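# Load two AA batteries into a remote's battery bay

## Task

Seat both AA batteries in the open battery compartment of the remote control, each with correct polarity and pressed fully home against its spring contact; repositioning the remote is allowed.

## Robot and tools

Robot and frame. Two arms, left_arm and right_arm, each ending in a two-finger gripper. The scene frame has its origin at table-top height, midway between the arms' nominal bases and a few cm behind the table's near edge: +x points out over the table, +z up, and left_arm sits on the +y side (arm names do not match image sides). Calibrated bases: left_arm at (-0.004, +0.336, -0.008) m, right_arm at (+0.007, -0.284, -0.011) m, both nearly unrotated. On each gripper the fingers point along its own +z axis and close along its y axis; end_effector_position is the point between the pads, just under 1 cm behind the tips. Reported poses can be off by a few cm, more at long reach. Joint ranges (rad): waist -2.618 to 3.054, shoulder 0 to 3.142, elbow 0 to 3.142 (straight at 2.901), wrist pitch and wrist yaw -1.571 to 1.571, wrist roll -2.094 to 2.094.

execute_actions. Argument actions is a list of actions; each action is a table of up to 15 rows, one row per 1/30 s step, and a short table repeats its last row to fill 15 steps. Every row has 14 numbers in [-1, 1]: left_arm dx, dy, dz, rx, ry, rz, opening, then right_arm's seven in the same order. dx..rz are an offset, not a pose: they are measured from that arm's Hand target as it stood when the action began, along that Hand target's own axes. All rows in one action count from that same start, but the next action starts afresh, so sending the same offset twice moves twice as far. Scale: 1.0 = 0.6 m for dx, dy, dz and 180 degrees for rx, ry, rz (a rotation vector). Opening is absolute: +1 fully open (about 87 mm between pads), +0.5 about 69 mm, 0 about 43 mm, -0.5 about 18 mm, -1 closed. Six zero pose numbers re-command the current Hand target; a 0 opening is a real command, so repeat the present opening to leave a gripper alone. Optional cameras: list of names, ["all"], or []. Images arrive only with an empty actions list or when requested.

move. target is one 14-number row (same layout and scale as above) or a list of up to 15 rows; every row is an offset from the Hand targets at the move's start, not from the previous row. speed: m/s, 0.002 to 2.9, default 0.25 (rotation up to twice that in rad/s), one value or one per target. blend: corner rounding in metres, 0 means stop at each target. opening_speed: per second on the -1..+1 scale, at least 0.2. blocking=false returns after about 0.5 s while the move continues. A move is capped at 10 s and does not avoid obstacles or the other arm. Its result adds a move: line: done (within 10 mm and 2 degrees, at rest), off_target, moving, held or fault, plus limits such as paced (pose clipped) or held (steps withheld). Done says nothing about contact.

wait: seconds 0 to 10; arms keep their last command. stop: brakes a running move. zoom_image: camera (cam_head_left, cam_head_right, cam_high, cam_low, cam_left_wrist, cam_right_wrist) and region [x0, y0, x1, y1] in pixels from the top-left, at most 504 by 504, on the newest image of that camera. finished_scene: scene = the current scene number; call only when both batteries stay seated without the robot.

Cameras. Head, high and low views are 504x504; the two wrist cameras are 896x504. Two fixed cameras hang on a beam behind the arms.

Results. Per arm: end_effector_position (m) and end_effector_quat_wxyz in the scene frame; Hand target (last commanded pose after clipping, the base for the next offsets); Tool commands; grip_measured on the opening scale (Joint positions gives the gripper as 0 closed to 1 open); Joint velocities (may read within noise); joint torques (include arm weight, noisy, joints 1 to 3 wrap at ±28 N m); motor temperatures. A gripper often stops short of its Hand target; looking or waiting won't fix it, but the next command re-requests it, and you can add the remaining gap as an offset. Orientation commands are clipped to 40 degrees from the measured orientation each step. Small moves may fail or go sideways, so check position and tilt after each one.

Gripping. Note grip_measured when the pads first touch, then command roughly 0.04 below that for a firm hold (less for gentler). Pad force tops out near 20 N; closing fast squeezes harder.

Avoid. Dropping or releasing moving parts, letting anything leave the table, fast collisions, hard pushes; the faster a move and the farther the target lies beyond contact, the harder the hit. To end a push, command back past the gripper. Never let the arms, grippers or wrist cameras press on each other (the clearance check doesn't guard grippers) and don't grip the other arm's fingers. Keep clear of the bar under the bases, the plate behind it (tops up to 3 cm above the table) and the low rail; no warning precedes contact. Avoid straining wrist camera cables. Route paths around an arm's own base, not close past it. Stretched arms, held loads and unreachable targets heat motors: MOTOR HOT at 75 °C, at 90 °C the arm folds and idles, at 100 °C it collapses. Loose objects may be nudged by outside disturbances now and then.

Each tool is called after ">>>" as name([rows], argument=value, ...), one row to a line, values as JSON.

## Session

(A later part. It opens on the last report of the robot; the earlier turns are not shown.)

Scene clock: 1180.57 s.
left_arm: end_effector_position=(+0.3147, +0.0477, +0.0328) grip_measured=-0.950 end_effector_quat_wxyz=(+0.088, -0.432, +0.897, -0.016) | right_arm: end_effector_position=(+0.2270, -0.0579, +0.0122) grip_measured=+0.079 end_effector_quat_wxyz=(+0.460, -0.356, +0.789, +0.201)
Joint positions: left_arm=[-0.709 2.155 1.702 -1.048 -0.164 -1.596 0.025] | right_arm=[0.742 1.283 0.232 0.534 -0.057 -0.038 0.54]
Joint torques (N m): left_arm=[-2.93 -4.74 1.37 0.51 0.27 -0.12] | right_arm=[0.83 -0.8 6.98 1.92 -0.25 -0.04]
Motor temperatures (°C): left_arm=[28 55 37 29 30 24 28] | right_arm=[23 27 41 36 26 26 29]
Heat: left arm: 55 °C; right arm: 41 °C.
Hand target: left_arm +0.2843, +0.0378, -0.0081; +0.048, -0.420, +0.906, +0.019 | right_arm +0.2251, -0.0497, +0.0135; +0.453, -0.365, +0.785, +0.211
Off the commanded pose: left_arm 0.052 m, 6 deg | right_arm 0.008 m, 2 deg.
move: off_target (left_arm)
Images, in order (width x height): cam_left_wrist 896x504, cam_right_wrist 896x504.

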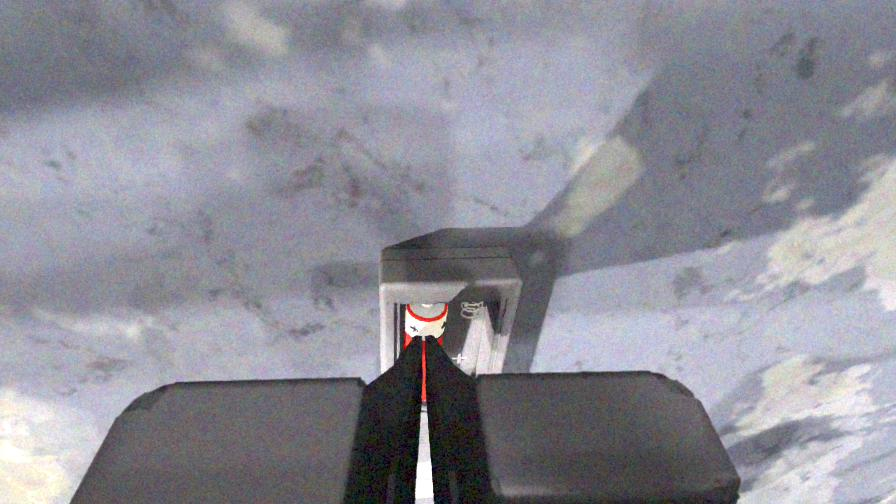

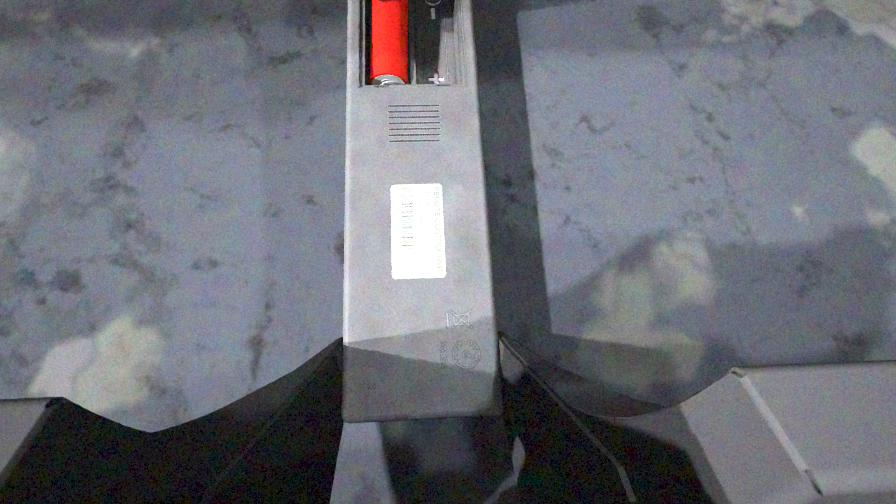

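>>> move(target=[-0.0417,0.0,0.0,0,0,0,-0.95,0,0,0,0,0,0,-0.02], speed=0.06, cameras=["cam_left_wrist","cam_right_wrist"])

>>> zoom_image(camera="cam_left_wrist", region=[360, 240, 540, 400])

>>> zoom_image(camera="cam_right_wrist", region=[320, 0, 540, 124])

Scene clock: 1199.60 s.
left_arm: end_effector_position=(+0.3158, +0.0486, +0.0333) grip_measured=-0.950 end_effector_quat_wxyz=(+0.068, -0.434, +0.898, -0.027) | right_arm: end_effector_position=(+0.2270, -0.0579, +0.0122) grip_measured=+0.079 end_effector_quat_wxyz=(+0.460, -0.356, +0.789, +0.201)
Joint positions: left_arm=[-0.686 2.152 1.696 -1.038 -0.116 -1.578 0.025] | right_arm=[0.742 1.283 0.232 0.534 -0.057 -0.038 0.54]
Joint torques (N m): left_arm=[-0.29 -4.79 2.3 0.43 -0.13 0.19] | right_arm=[0.83 -0.79 6.99 1.92 -0.25 -0.05]
Heat: left arm: 52 °C; right arm: 41 °C.
Hand target: left_arm +0.3004, +0.0567, -0.0055; +0.048, -0.420, +0.906, +0.019 | right_arm +0.2251, -0.0497, +0.0135; +0.453, -0.365, +0.785, +0.211
Off the commanded pose: left_arm 0.043 m, 6 deg | right_arm 0.008 m, 2 deg.
move: off_target (left_arm)
Images, in order (width x height): cam_left_wrist 896x504, cam_right_wrist 896x504.

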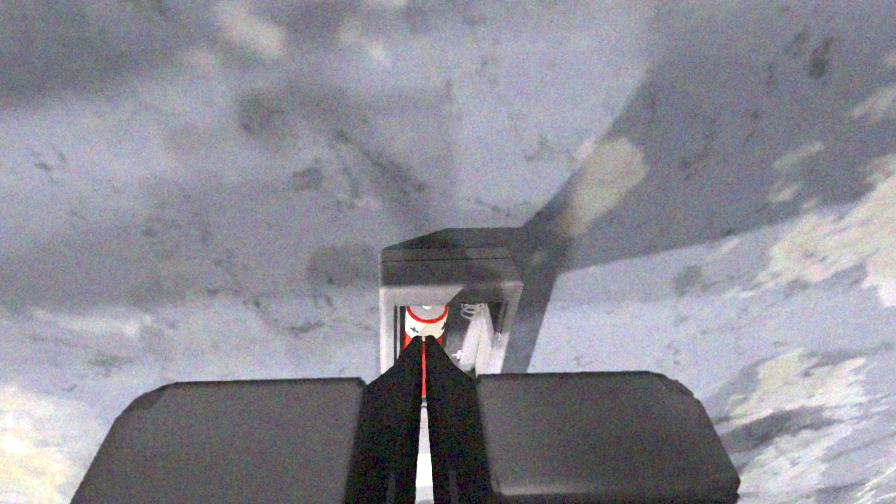

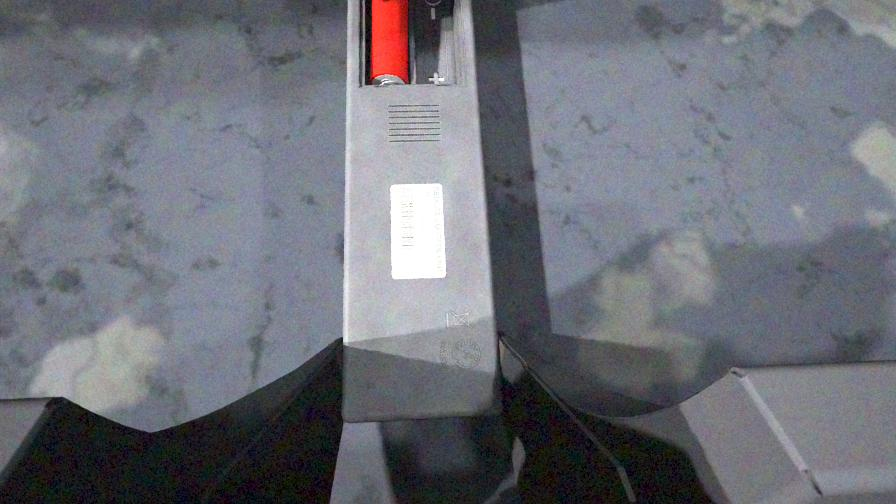

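Scaled by 2.800 from the camera's 896x504 image, which has a finer 1280x720 frame.

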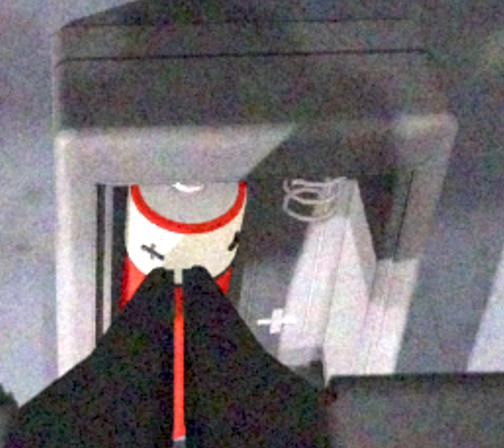

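Scaled by 2.291 from the camera's 896x504 image, which has a finer 1280x720 frame.

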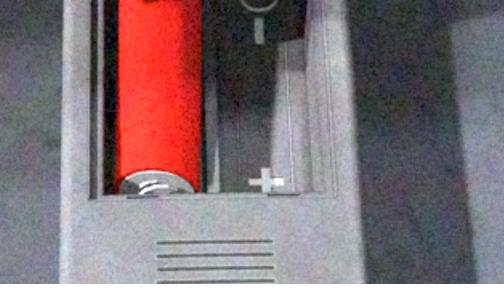

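>>> move([
  [-0.0031,0.0400,-0.0298,0,0,0,-0.95,0,0,0,0,0,0,-0.02],
  [0.0,0.0400,0.0,0,0,0,-0.95,0,0,0,0,0,0,-0.02],
], speed=0.08, cameras=["cam_left_wrist","cam_right_wrist"])

>>> zoom_image(camera="cam_left_wrist", region=[360, 240, 540, 400])

Scene clock: 1222.33 s.
left_arm: end_effector_position=(+0.3100, +0.0535, +0.0326) grip_measured=-0.950 end_effector_quat_wxyz=(+0.077, -0.435, +0.896, -0.050) | right_arm: end_effector_position=(+0.2248, -0.0558, +0.0122) grip_measured=+0.079 end_effector_quat_wxyz=(+0.458, -0.363, +0.785, +0.205)
Joint positions: left_arm=[-0.685 2.076 1.572 -0.94 -0.113 -1.578 0.025] | right_arm=[0.745 1.283 0.232 0.534 -0.071 -0.045 0.54]
Joint torques (N m): left_arm=[-0.39 -5.3 1.51 0.13 -0.15 0.22] | right_arm=[0.84 -0.76 6.99 1.91 -0.19 0.04]
Motor temperatures (°C): left_arm=[28 50 35 29 30 24 28] | right_arm=[23 27 41 36 26 26 29]
Heat: left arm: 50 °C; right arm: 41 °C.
Hand target: left_arm +0.2821, +0.0723, -0.0057; +0.048, -0.420, +0.906, +0.019 | right_arm +0.2251, -0.0497, +0.0135; +0.453, -0.365, +0.785, +0.211
Off the commanded pose: left_arm 0.051 m, 9 deg | right_arm 0.006 m, 1 deg.
move: off_target (left_arm)
Images, in order (width x height): cam_left_wrist 896x504, cam_right_wrist 896x504.

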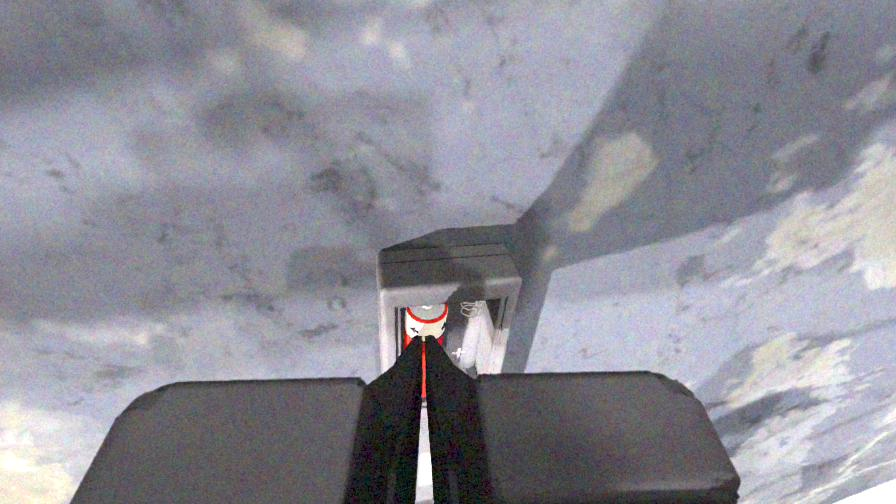

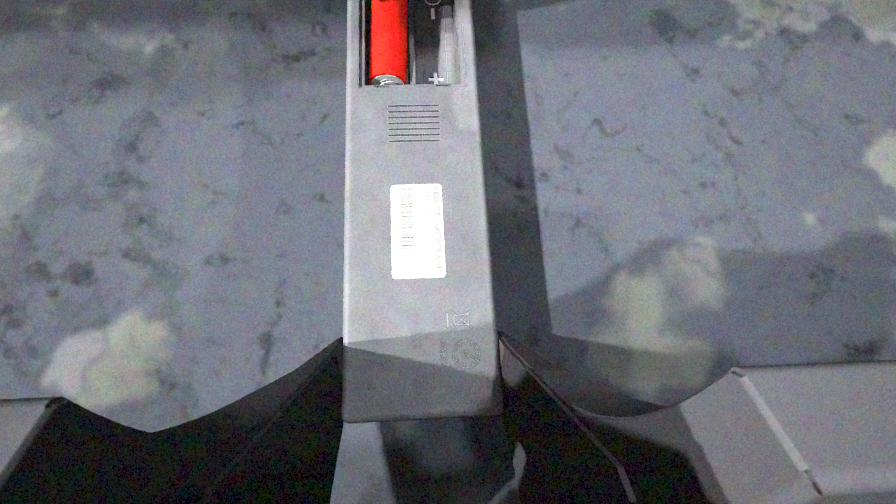

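Scaled by 2.800 from the camera's 896x504 image, which has a finer 1280x720 frame.

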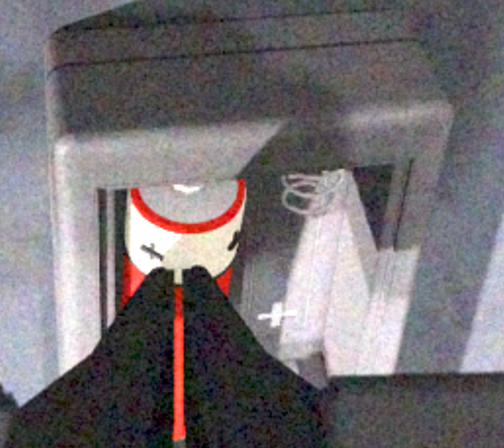

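>>> move([
  [-0.0161,-0.0711,-0.0950,0,0,0,-0.95,0,0,0,0,0,0,-0.02],
  [-0.0005,-0.1028,-0.0966,0,0,0,-0.95,0,0,0,0,0,0,-0.02],
], speed=0.07, blend=0.005, cameras=["cam_left_wrist","cam_right_wrist"])

>>> zoom_image(camera="cam_left_wrist", region=[340, 220, 540, 400])

>>> zoom_image(camera="cam_right_wrist", region=[320, 0, 540, 124])

Scene clock: 1236.87 s.
left_arm: end_effector_position=(+0.3199, +0.0360, +0.0446) grip_measured=-0.950 end_effector_quat_wxyz=(+0.039, -0.417, +0.908, +0.031) | right_arm: end_effector_position=(+0.2248, -0.0558, +0.0122) grip_measured=+0.079 end_effector_quat_wxyz=(+0.458, -0.363, +0.785, +0.205)
Joint positions: left_arm=[-0.702 2.346 2.064 -1.342 -0.113 -1.563 0.025] | right_arm=[0.745 1.283 0.232 0.534 -0.071 -0.045 0.54]
Joint torques (N m): left_arm=[-0.39 -10.65 10.67 0.1 -0.16 -0.05] | right_arm=[0.85 -0.76 7.04 1.91 -0.19 0.03]
Heat: left arm: 49 °C; right arm: 41 °C.
Hand target: left_arm +0.3251, +0.0282, +0.0524; +0.048, -0.420, +0.906, +0.019 | right_arm +0.2251, -0.0497, +0.0135; +0.453, -0.365, +0.785, +0.211
Off the commanded pose: left_arm 0.012 m, 2 deg | right_arm 0.006 m, 1 deg.
move: off_target (left_arm)
Images, in order (width x height): cam_left_wrist 896x504, cam_right_wrist 896x504.

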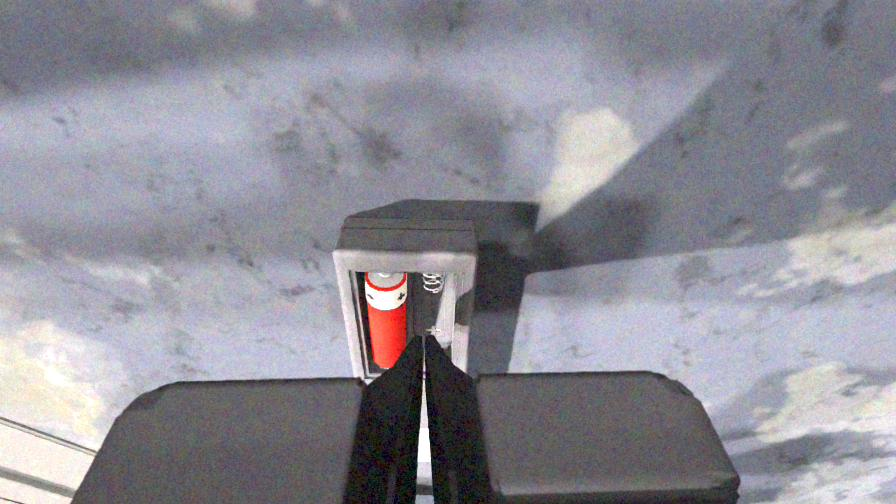

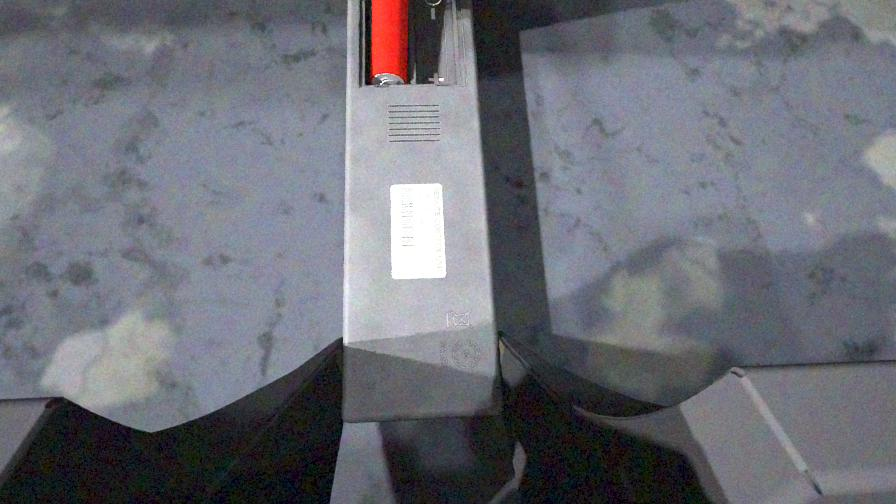

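Scaled by 2.520 from the camera's 896x504 image, which has a finer 1280x720 frame.

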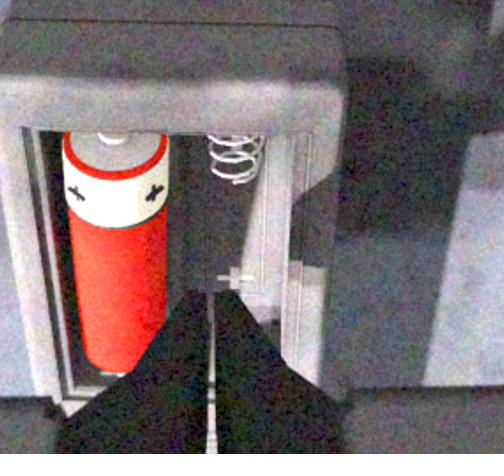

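Scaled by 2.291 from the camera's 896x504 image, which has a finer 1280x720 frame.

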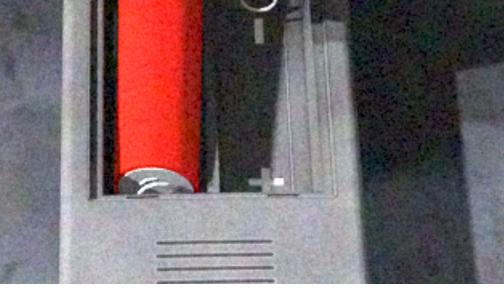

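>>> move(target=[-0.0081,0.0275,0.0216,0,0.02,0,-0.95,0,0,0,0,0,0,-0.02], speed=0.08, cameras=["cam_left_wrist"])

>>> zoom_image(camera="cam_left_wrist", region=[350, 230, 530, 390])

Scene clock: 1290.07 s.
left_arm: end_effector_position=(+0.3170, +0.0439, +0.0273) grip_measured=-0.950 end_effector_quat_wxyz=(+0.014, -0.428, +0.903, +0.020) | right_arm: end_effector_position=(+0.2230, -0.0541, +0.0122) grip_measured=+0.079 end_effector_quat_wxyz=(+0.457, -0.367, +0.784, +0.207)
Joint positions: left_arm=[-0.67 2.314 1.935 -1.245 -0.059 -1.554 0.025] | right_arm=[0.751 1.283 0.232 0.534 -0.074 -0.047 0.54]
Joint torques (N m): left_arm=[0.28 -14.26 5.2 0.22 -0.04 0.17] | right_arm=[0.68 -0.69 7.01 1.92 -0.17 0.05]
Motor temperatures (°C): left_arm=[27 59 43 29 29 24 27] | right_arm=[23 27 41 36 26 26 29]
Heat: left arm: 59 °C; right arm: 41 °C.
Hand target: left_arm +0.3166, +0.0436, +0.0399; +0.020, -0.420, +0.907, +0.006 | right_arm +0.2251, -0.0497, +0.0135; +0.453, -0.365, +0.785, +0.211
Off the commanded pose: left_arm 0.013 m, 2 deg | right_arm 0.005 m, 1 deg.
move: off_target (left_arm)
Images, in order (width x height): cam_left_wrist 896x504.

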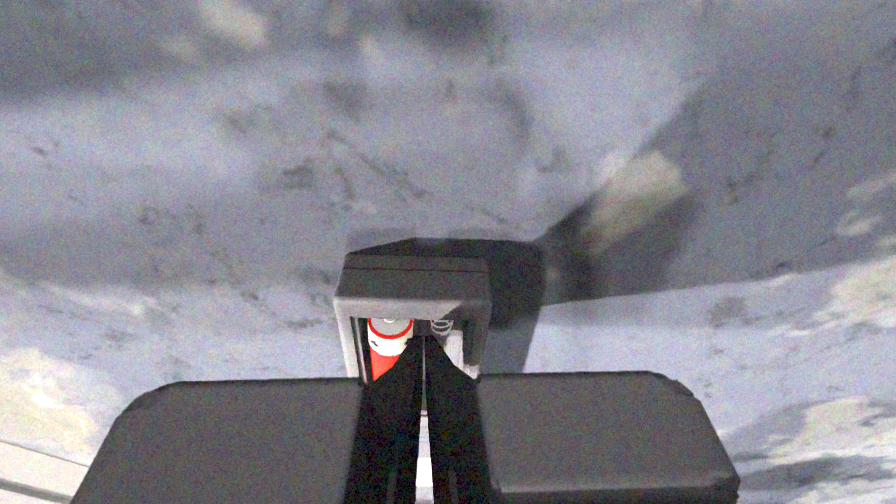

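Scaled by 2.800 from the camera's 896x504 image, which has a finer 1280x720 frame.

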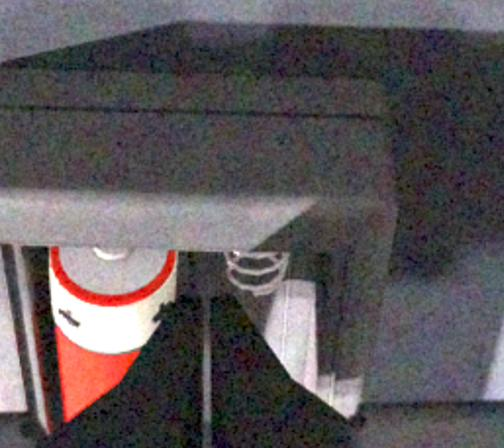

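>>> move([
  [0.0009,-0.0143,-0.0386,0,0,0,-0.95,0,0,0,0,0,0,-0.02],
  [0.0125,0.0042,-0.0391,0,0,0,-0.95,0,0,0,0,0,0,-0.02],
], speed=0.07, cameras=["cam_left_wrist","cam_right_wrist"])

>>> zoom_image(camera="cam_left_wrist", region=[350, 210, 550, 390])

>>> zoom_image(camera="cam_right_wrist", region=[320, 0, 540, 124])

Scene clock: 1320.63 s.
left_arm: end_effector_position=(+0.3067, +0.0466, +0.0461) grip_measured=-0.950 end_effector_quat_wxyz=(+0.007, -0.418, +0.908, +0.034) | right_arm: end_effector_position=(+0.2230, -0.0541, +0.0122) grip_measured=+0.079 end_effector_quat_wxyz=(+0.457, -0.367, +0.784, +0.207)
Joint positions: left_arm=[-0.68 2.303 1.99 -1.344 -0.059 -1.544 0.025] | right_arm=[0.751 1.283 0.232 0.534 -0.074 -0.047 0.54]
Joint torques (N m): left_arm=[-0.49 -14.78 5.81 0.32 -0.03 -0.03] | right_arm=[0.69 -0.73 7.01 1.93 -0.18 0.05]
Motor temperatures (°C): left_arm=[27 62 40 29 29 24 27] | right_arm=[23 27 41 36 26 26 30]
Heat: left arm: 62 °C; right arm: 41 °C.
Hand target: left_arm +0.3091, +0.0389, +0.0630; +0.020, -0.420, +0.907, +0.006 | right_arm +0.2251, -0.0497, +0.0135; +0.453, -0.365, +0.785, +0.211
Off the commanded pose: left_arm 0.019 m, 4 deg | right_arm 0.005 m, 1 deg.
move: off_target (left_arm)
Images, in order (width x height): cam_left_wrist 896x504, cam_right_wrist 896x504.

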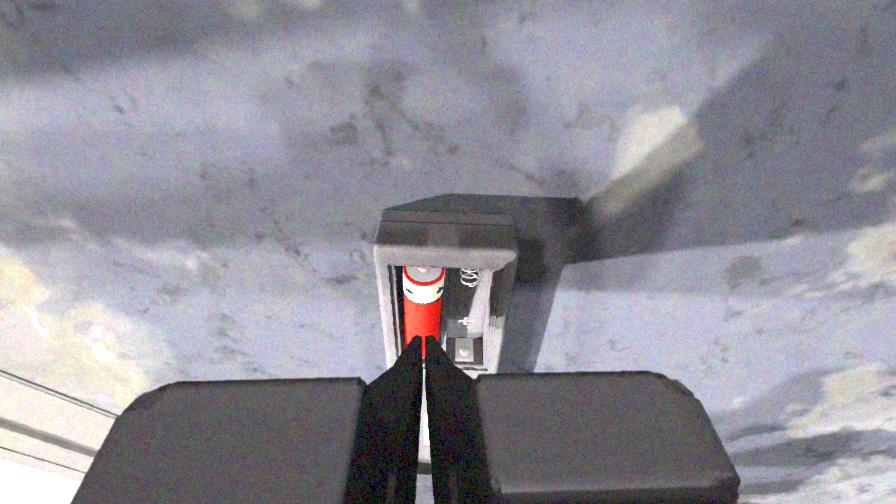

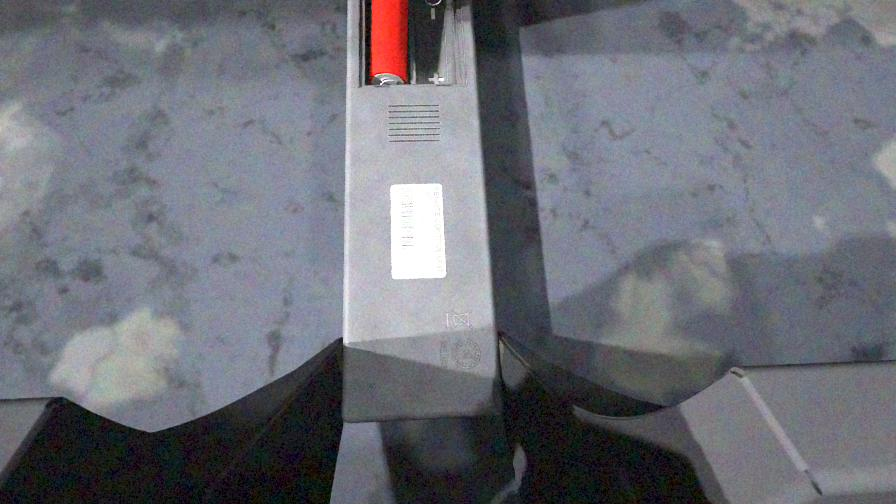

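Scaled by 2.520 from the camera's 896x504 image, which has a finer 1280x720 frame.

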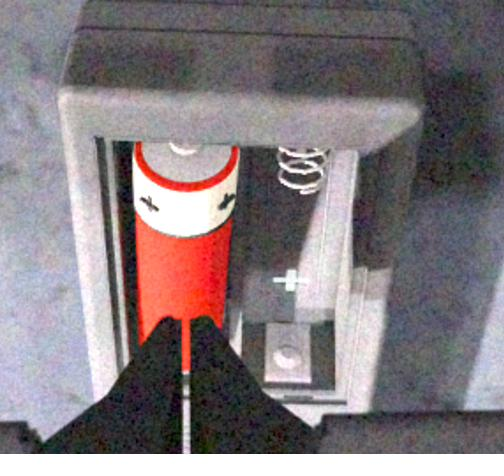

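Scaled by 2.291 from the camera's 896x504 image, which has a finer 1280x720 frame.

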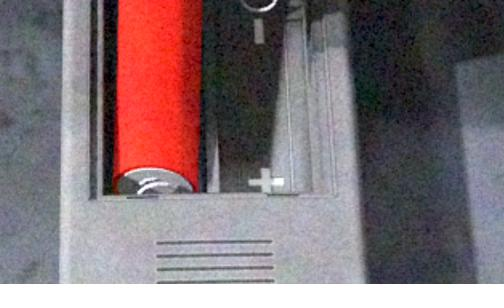

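>>> move([
  [-0.0153,0.0060,0.0140,0,0,0,-0.3,0,0,0,0,0,0,-0.02],
  [-0.0115,0.0107,0.0450,0,0,0,-0.3,0,0,0,0,0,0,-0.02],
], speed=0.06, opening_speed=0.8, cameras=["cam_left_wrist"])

>>> zoom_image(camera="cam_left_wrist", region=[330, 210, 530, 390])

Scene clock: 1386.73 s.
left_arm: end_effector_position=(+0.3052, +0.0556, +0.0279) grip_measured=-0.300 end_effector_quat_wxyz=(+0.008, -0.423, +0.905, +0.030) | right_arm: end_effector_position=(+0.2230, -0.0541, +0.0122) grip_measured=+0.079 end_effector_quat_wxyz=(+0.457, -0.367, +0.784, +0.207)
Joint positions: left_arm=[-0.665 2.268 1.86 -1.239 -0.059 -1.54 0.35] | right_arm=[0.751 1.283 0.232 0.534 -0.074 -0.047 0.54]
Joint torques (N m): left_arm=[-0.1 -13.2 5.14 0.47 -0.05 0.12] | right_arm=[0.68 -0.69 6.98 1.92 -0.16 0.05]
Motor temperatures (°C): left_arm=[27 70 39 29 29 24 27] | right_arm=[23 27 41 36 26 26 30]
Heat: left arm: 70 °C; right arm: 41 °C.
Hand target: left_arm +0.3095, +0.0490, +0.0363; +0.020, -0.420, +0.907, +0.006 | right_arm +0.2251, -0.0497, +0.0135; +0.453, -0.365, +0.785, +0.211
Off the commanded pose: left_arm 0.011 m, 3 deg | right_arm 0.005 m, 1 deg.
move: off_target (left_arm)
Images, in order (width x height): cam_left_wrist 896x504.

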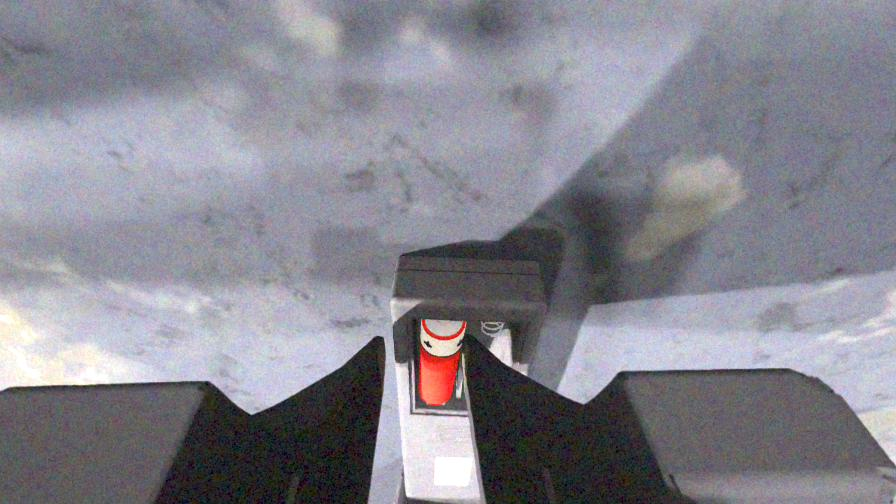

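Scaled by 2.520 from the camera's 896x504 image, which has a finer 1280x720 frame.

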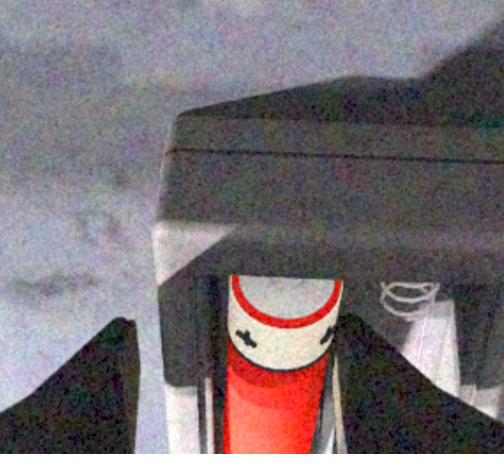

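>>> move(target=[0,0,0,0,0,0,-0.46,0,0,0,0,0,0,-0.02], opening_speed=0.3, cameras=["cam_left_wrist","cam_right_wrist"])

>>> zoom_image(camera="cam_left_wrist", region=[330, 210, 530, 390])

>>> zoom_image(camera="cam_right_wrist", region=[320, 0, 540, 124])

Scene clock: 1406.00 s.
left_arm: end_effector_position=(+0.3066, +0.0542, +0.0279) grip_measured=-0.440 end_effector_quat_wxyz=(+0.009, -0.424, +0.905, +0.026) | right_arm: end_effector_position=(+0.2234, -0.0545, +0.0122) grip_measured=+0.079 end_effector_quat_wxyz=(+0.457, -0.366, +0.784, +0.206)
Joint positions: left_arm=[-0.665 2.268 1.86 -1.232 -0.058 -1.54 0.28] | right_arm=[0.751 1.283 0.232 0.534 -0.071 -0.047 0.54]
Joint torques (N m): left_arm=[-0.08 -13.24 5.12 0.41 -0.05 0.11] | right_arm=[0.72 -0.73 6.97 1.92 -0.17 0.04]
Motor temperatures (°C): left_arm=[27 70 38 29 29 24 27] | right_arm=[23 27 41 36 26 26 30]
Heat: left arm: 70 °C; right arm: 41 °C.
Hand target: left_arm +0.3095, +0.0490, +0.0363; +0.020, -0.420, +0.907, +0.006 | right_arm +0.2251, -0.0497, +0.0135; +0.453, -0.365, +0.785, +0.211
Off the commanded pose: left_arm 0.010 m, 3 deg | right_arm 0.005 m, 1 deg.
move: off_target (left_arm)
Images, in order (width x height): cam_left_wrist 896x504, cam_right_wrist 896x504.

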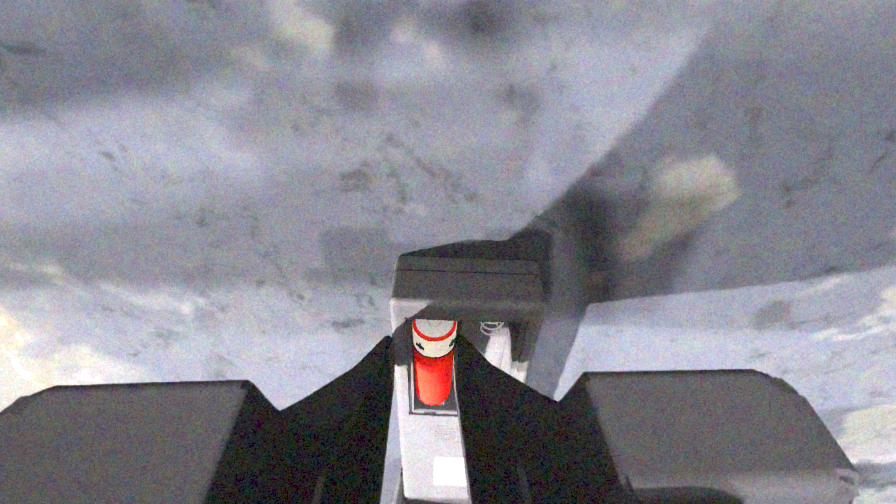

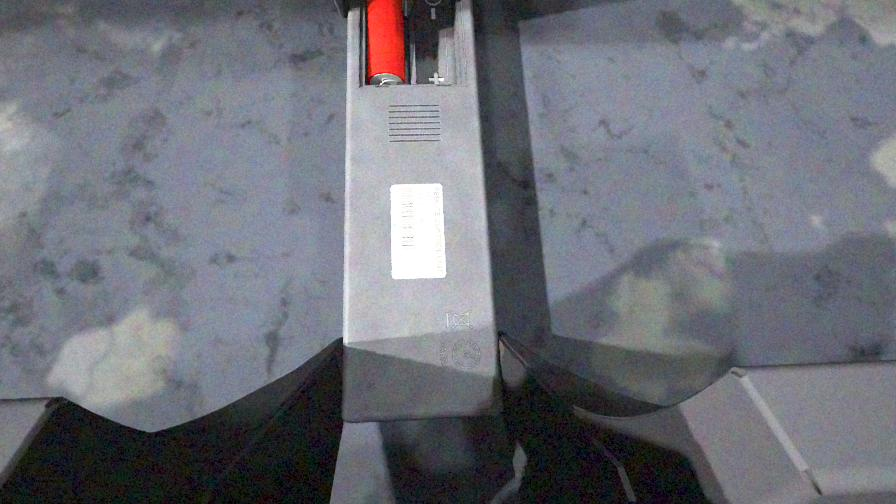

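Scaled by 2.520 from the camera's 896x504 image, which has a finer 1280x720 frame.

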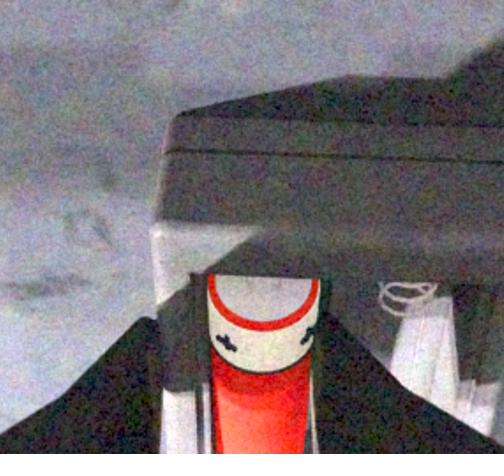

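Scaled by 2.291 from the camera's 896x504 image, which has a finer 1280x720 frame.

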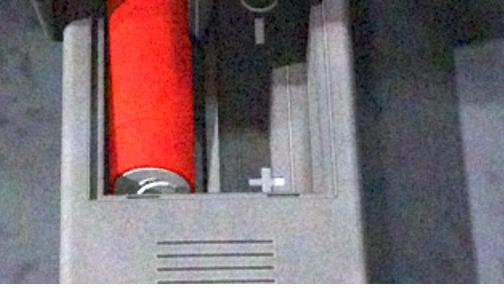

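>>> move([
  [0,0,0,0,0,0,-0.3,0,0,0,0,0,0,-0.02],
  [-0.0036,-0.0049,-0.0394,0,0,0,-0.3,0,0,0,0,0,0,-0.02],
  [-0.0101,-0.0048,-0.0391,0,0,0,-0.95,0,0,0,0,0,0,-0.02],
], speed=0.08, opening_speed=0.9, cameras=["cam_left_wrist"])

>>> zoom_image(camera="cam_left_wrist", region=[330, 210, 530, 390])

Scene clock: 1427.03 s.
left_arm: end_effector_position=(+0.3061, +0.0581, +0.0388) grip_measured=-0.949 end_effector_quat_wxyz=(+0.006, -0.422, +0.906, +0.033) | right_arm: end_effector_position=(+0.2234, -0.0545, +0.0122) grip_measured=+0.079 end_effector_quat_wxyz=(+0.457, -0.366, +0.784, +0.206)
Joint positions: left_arm=[-0.659 2.268 1.903 -1.29 -0.058 -1.532 0.025] | right_arm=[0.751 1.283 0.232 0.534 -0.071 -0.047 0.54]
Joint torques (N m): left_arm=[0.18 -13.08 10.5 0.06 -0.06 0.15] | right_arm=[0.7 -0.76 7.02 1.92 -0.17 0.05]
Motor temperatures (°C): left_arm=[27 69 38 29 28 24 27] | right_arm=[23 27 41 36 26 26 30]
Heat: left arm: 69 °C; right arm: 41 °C.
Hand target: left_arm +0.3149, +0.0511, +0.0600; +0.020, -0.420, +0.907, +0.006 | right_arm +0.2251, -0.0497, +0.0135; +0.453, -0.365, +0.785, +0.211
Off the commanded pose: left_arm 0.024 m, 4 deg | right_arm 0.005 m, 1 deg.
move: off_target (left_arm); target 3's new opening was sent with left_arm's hand 0.024 m and 4 deg from that target
Images, in order (width x height): cam_left_wrist 896x504.

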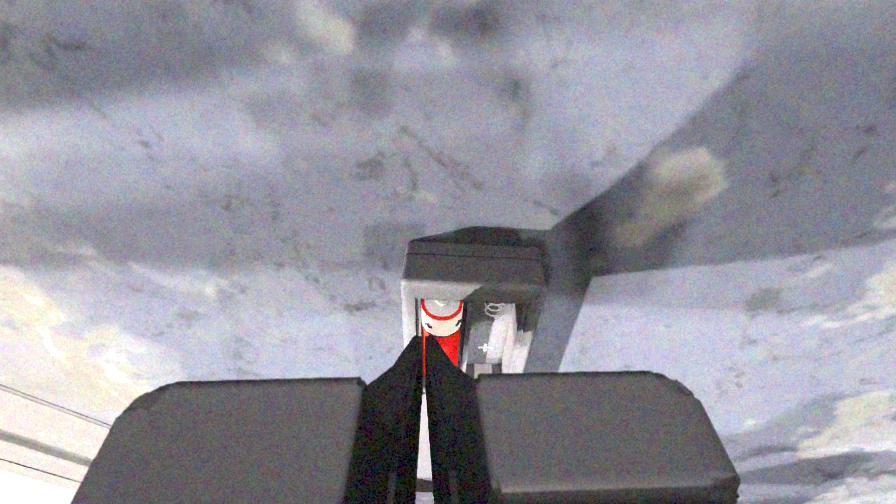

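Scaled by 2.520 from the camera's 896x504 image, which has a finer 1280x720 frame.

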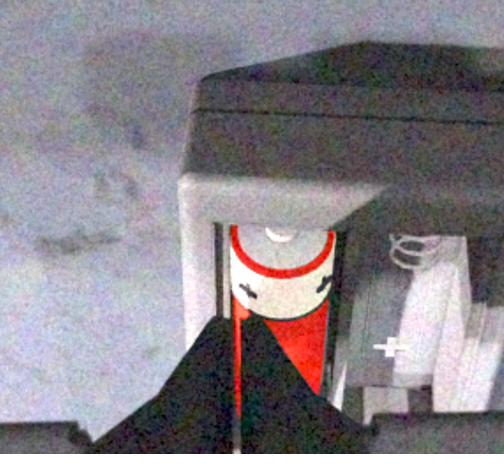

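>>> move(target=[0.0126,0.0043,0.0362,0,0,0,-0.95,0,0,0,0,0,0,-0.02], speed=0.08, cameras=["cam_left_wrist"])

>>> zoom_image(camera="cam_left_wrist", region=[330, 210, 530, 390])

Scene clock: 1438.87 s.
left_arm: end_effector_position=(+0.3076, +0.0569, +0.0356) grip_measured=-0.950 end_effector_quat_wxyz=(+0.010, -0.423, +0.906, +0.024) | right_arm: end_effector_position=(+0.2234, -0.0545, +0.0122) grip_measured=+0.079 end_effector_quat_wxyz=(+0.457, -0.366, +0.784, +0.206)
Joint positions: left_arm=[-0.659 2.256 1.871 -1.25 -0.058 -1.532 0.025] | right_arm=[0.751 1.283 0.232 0.534 -0.071 -0.047 0.54]
Joint torques (N m): left_arm=[-0.92 -12.07 4.67 0.53 -0.06 0.01] | right_arm=[0.7 -0.75 7.02 1.93 -0.16 0.05]
Motor temperatures (°C): left_arm=[27 69 39 28 28 24 27] | right_arm=[23 27 41 36 26 26 30]
Heat: left arm: 69 °C; right arm: 41 °C.
Hand target: left_arm +0.3087, +0.0476, +0.0380; +0.020, -0.420, +0.907, +0.006 | right_arm +0.2251, -0.0497, +0.0135; +0.453, -0.365, +0.785, +0.211
Off the commanded pose: left_arm 0.010 m, 2 deg | right_arm 0.005 m, 1 deg.
move: done
Images, in order (width x height): cam_left_wrist 896x504.

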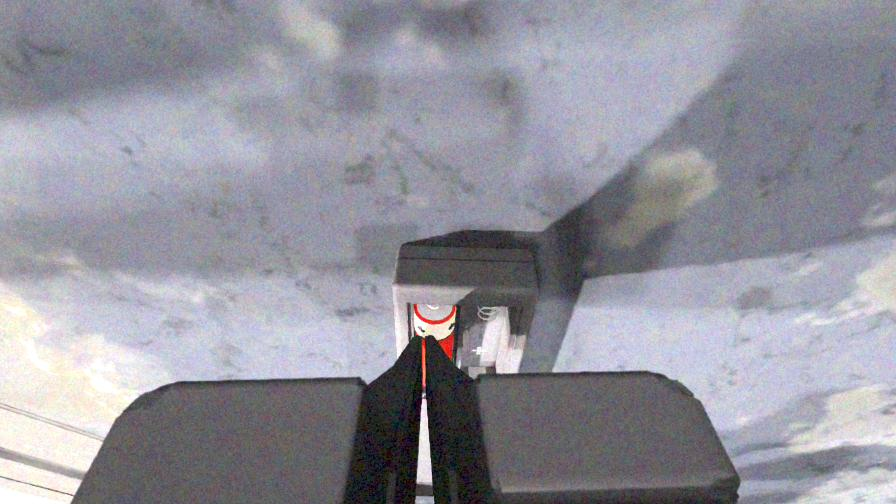

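Scaled by 2.520 from the camera's 896x504 image, which has a finer 1280x720 frame.

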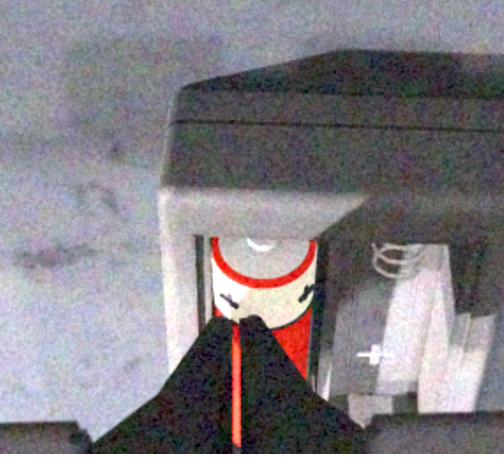

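>>> move([
  [-0.0043,-0.0119,-0.0499,0,0,0,-0.95,0,0,0,0,0,0,-0.02],
  [-0.0006,-0.0097,-0.0050,0,0,0,-0.95,0,0,0,0,0,0,-0.02],
], speed=[0.12,0.08], cameras=["cam_left_wrist"])

>>> zoom_image(camera="cam_left_wrist", region=[330, 210, 530, 390])

Scene clock: 1449.20 s.
left_arm: end_effector_position=(+0.3137, +0.0516, +0.0438) grip_measured=-0.950 end_effector_quat_wxyz=(+0.016, -0.423, +0.906, +0.013) | right_arm: end_effector_position=(+0.2234, -0.0545, +0.0122) grip_measured=+0.079 end_effector_quat_wxyz=(+0.457, -0.366, +0.784, +0.206)
Joint positions: left_arm=[-0.66 2.259 1.909 -1.259 -0.058 -1.532 0.025] | right_arm=[0.751 1.283 0.232 0.534 -0.071 -0.047 0.54]
Joint torques (N m): left_arm=[-0.73 -10.37 5.98 0.42 -0.06 0.01] | right_arm=[0.7 -0.76 7.02 1.92 -0.16 0.04]
Motor temperatures (°C): left_arm=[27 71 39 29 28 24 27] | right_arm=[23 27 42 36 26 26 30]
Heat: left arm: 71 °C; right arm: 42 °C.
Hand target: left_arm +0.3133, +0.0440, +0.0410; +0.020, -0.420, +0.907, +0.006 | right_arm +0.2251, -0.0497, +0.0135; +0.453, -0.365, +0.785, +0.211
Off the commanded pose: left_arm 0.008 m, 1 deg | right_arm 0.005 m, 1 deg.
move: done
Images, in order (width x height): cam_left_wrist 896x504.

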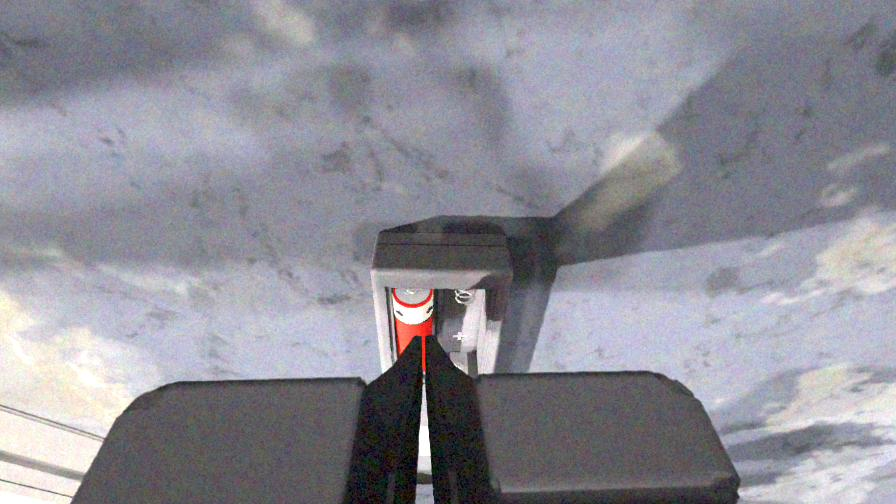

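Scaled by 2.520 from the camera's 896x504 image, which has a finer 1280x720 frame.

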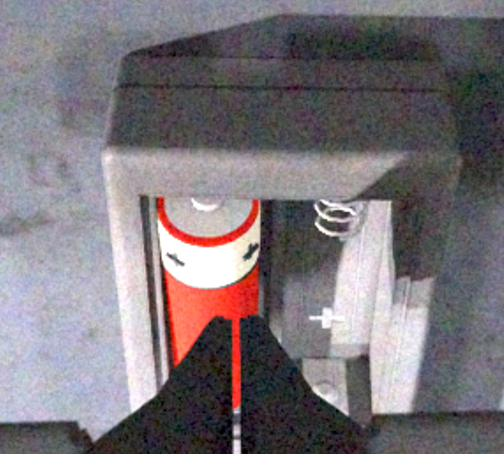

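>>> move([
  [0.0030,0.0030,0.0700,0,0,0,-0.95,0,0,0,0,0,0,-0.02],
], speed=0.06, cameras=["cam_left_wrist","cam_right_wrist"])

>>> zoom_image(camera="cam_left_wrist", region=[330, 210, 530, 390])

>>> zoom_image(camera="cam_right_wrist", region=[320, 0, 540, 124])

Scene clock: 1462.43 s.
left_arm: end_effector_position=(+0.3117, +0.0522, +0.0307) grip_measured=-0.950 end_effector_quat_wxyz=(+0.019, -0.424, +0.906, +0.000) | right_arm: end_effector_position=(+0.2234, -0.0545, +0.0122) grip_measured=+0.079 end_effector_quat_wxyz=(+0.457, -0.366, +0.784, +0.206)
Joint positions: left_arm=[-0.659 2.228 1.806 -1.161 -0.052 -1.532 0.025] | right_arm=[0.751 1.283 0.232 0.534 -0.071 -0.047 0.54]
Joint torques (N m): left_arm=[-0.73 -6.3 2.22 0.97 -0.13 0.04] | right_arm=[0.73 -0.73 7.02 1.92 -0.18 0.04]
Motor temperatures (°C): left_arm=[27 70 39 29 28 24 27] | right_arm=[23 27 42 36 26 26 30]
Heat: left arm: 70 °C; right arm: 42 °C.
Hand target: left_arm +0.3121, +0.0450, -0.0010; +0.020, -0.420, +0.907, +0.006 | right_arm +0.2251, -0.0497, +0.0135; +0.453, -0.365, +0.785, +0.211
Off the commanded pose: left_arm 0.033 m, 1 deg | right_arm 0.005 m, 1 deg.
move: off_target (left_arm)
Images, in order (width x height): cam_left_wrist 896x504, cam_right_wrist 896x504.

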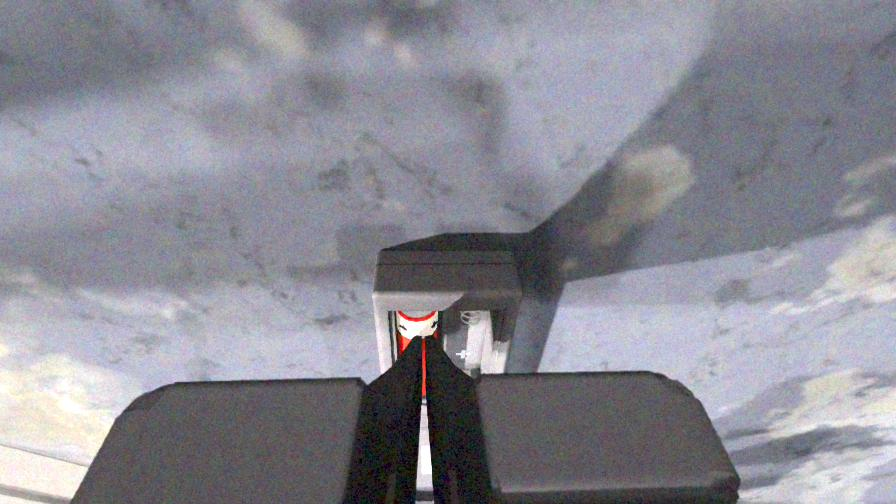

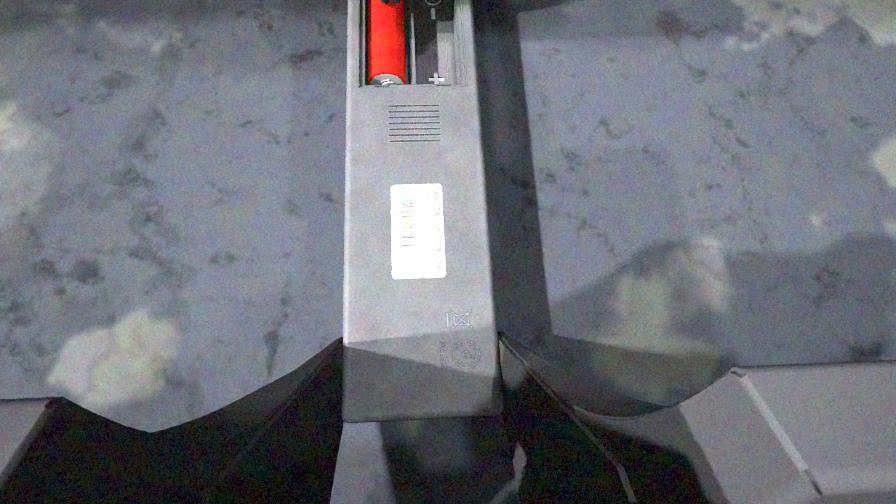

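Scaled by 2.520 from the camera's 896x504 image, which has a finer 1280x720 frame.

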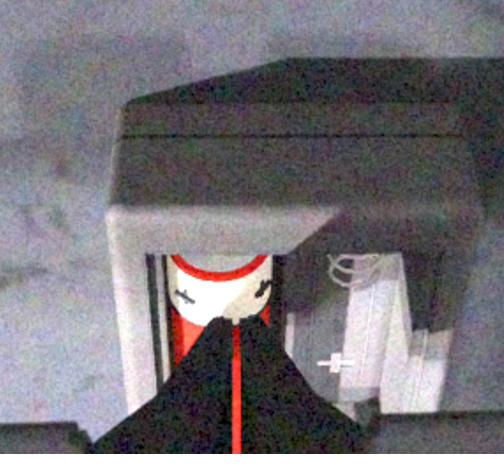

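Scaled by 2.291 from the camera's 896x504 image, which has a finer 1280x720 frame.

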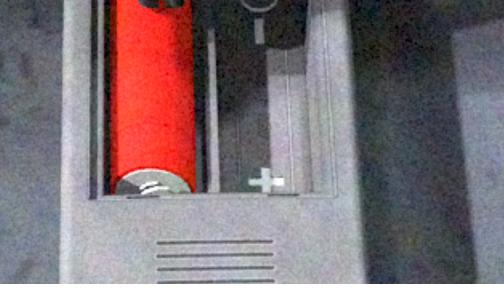

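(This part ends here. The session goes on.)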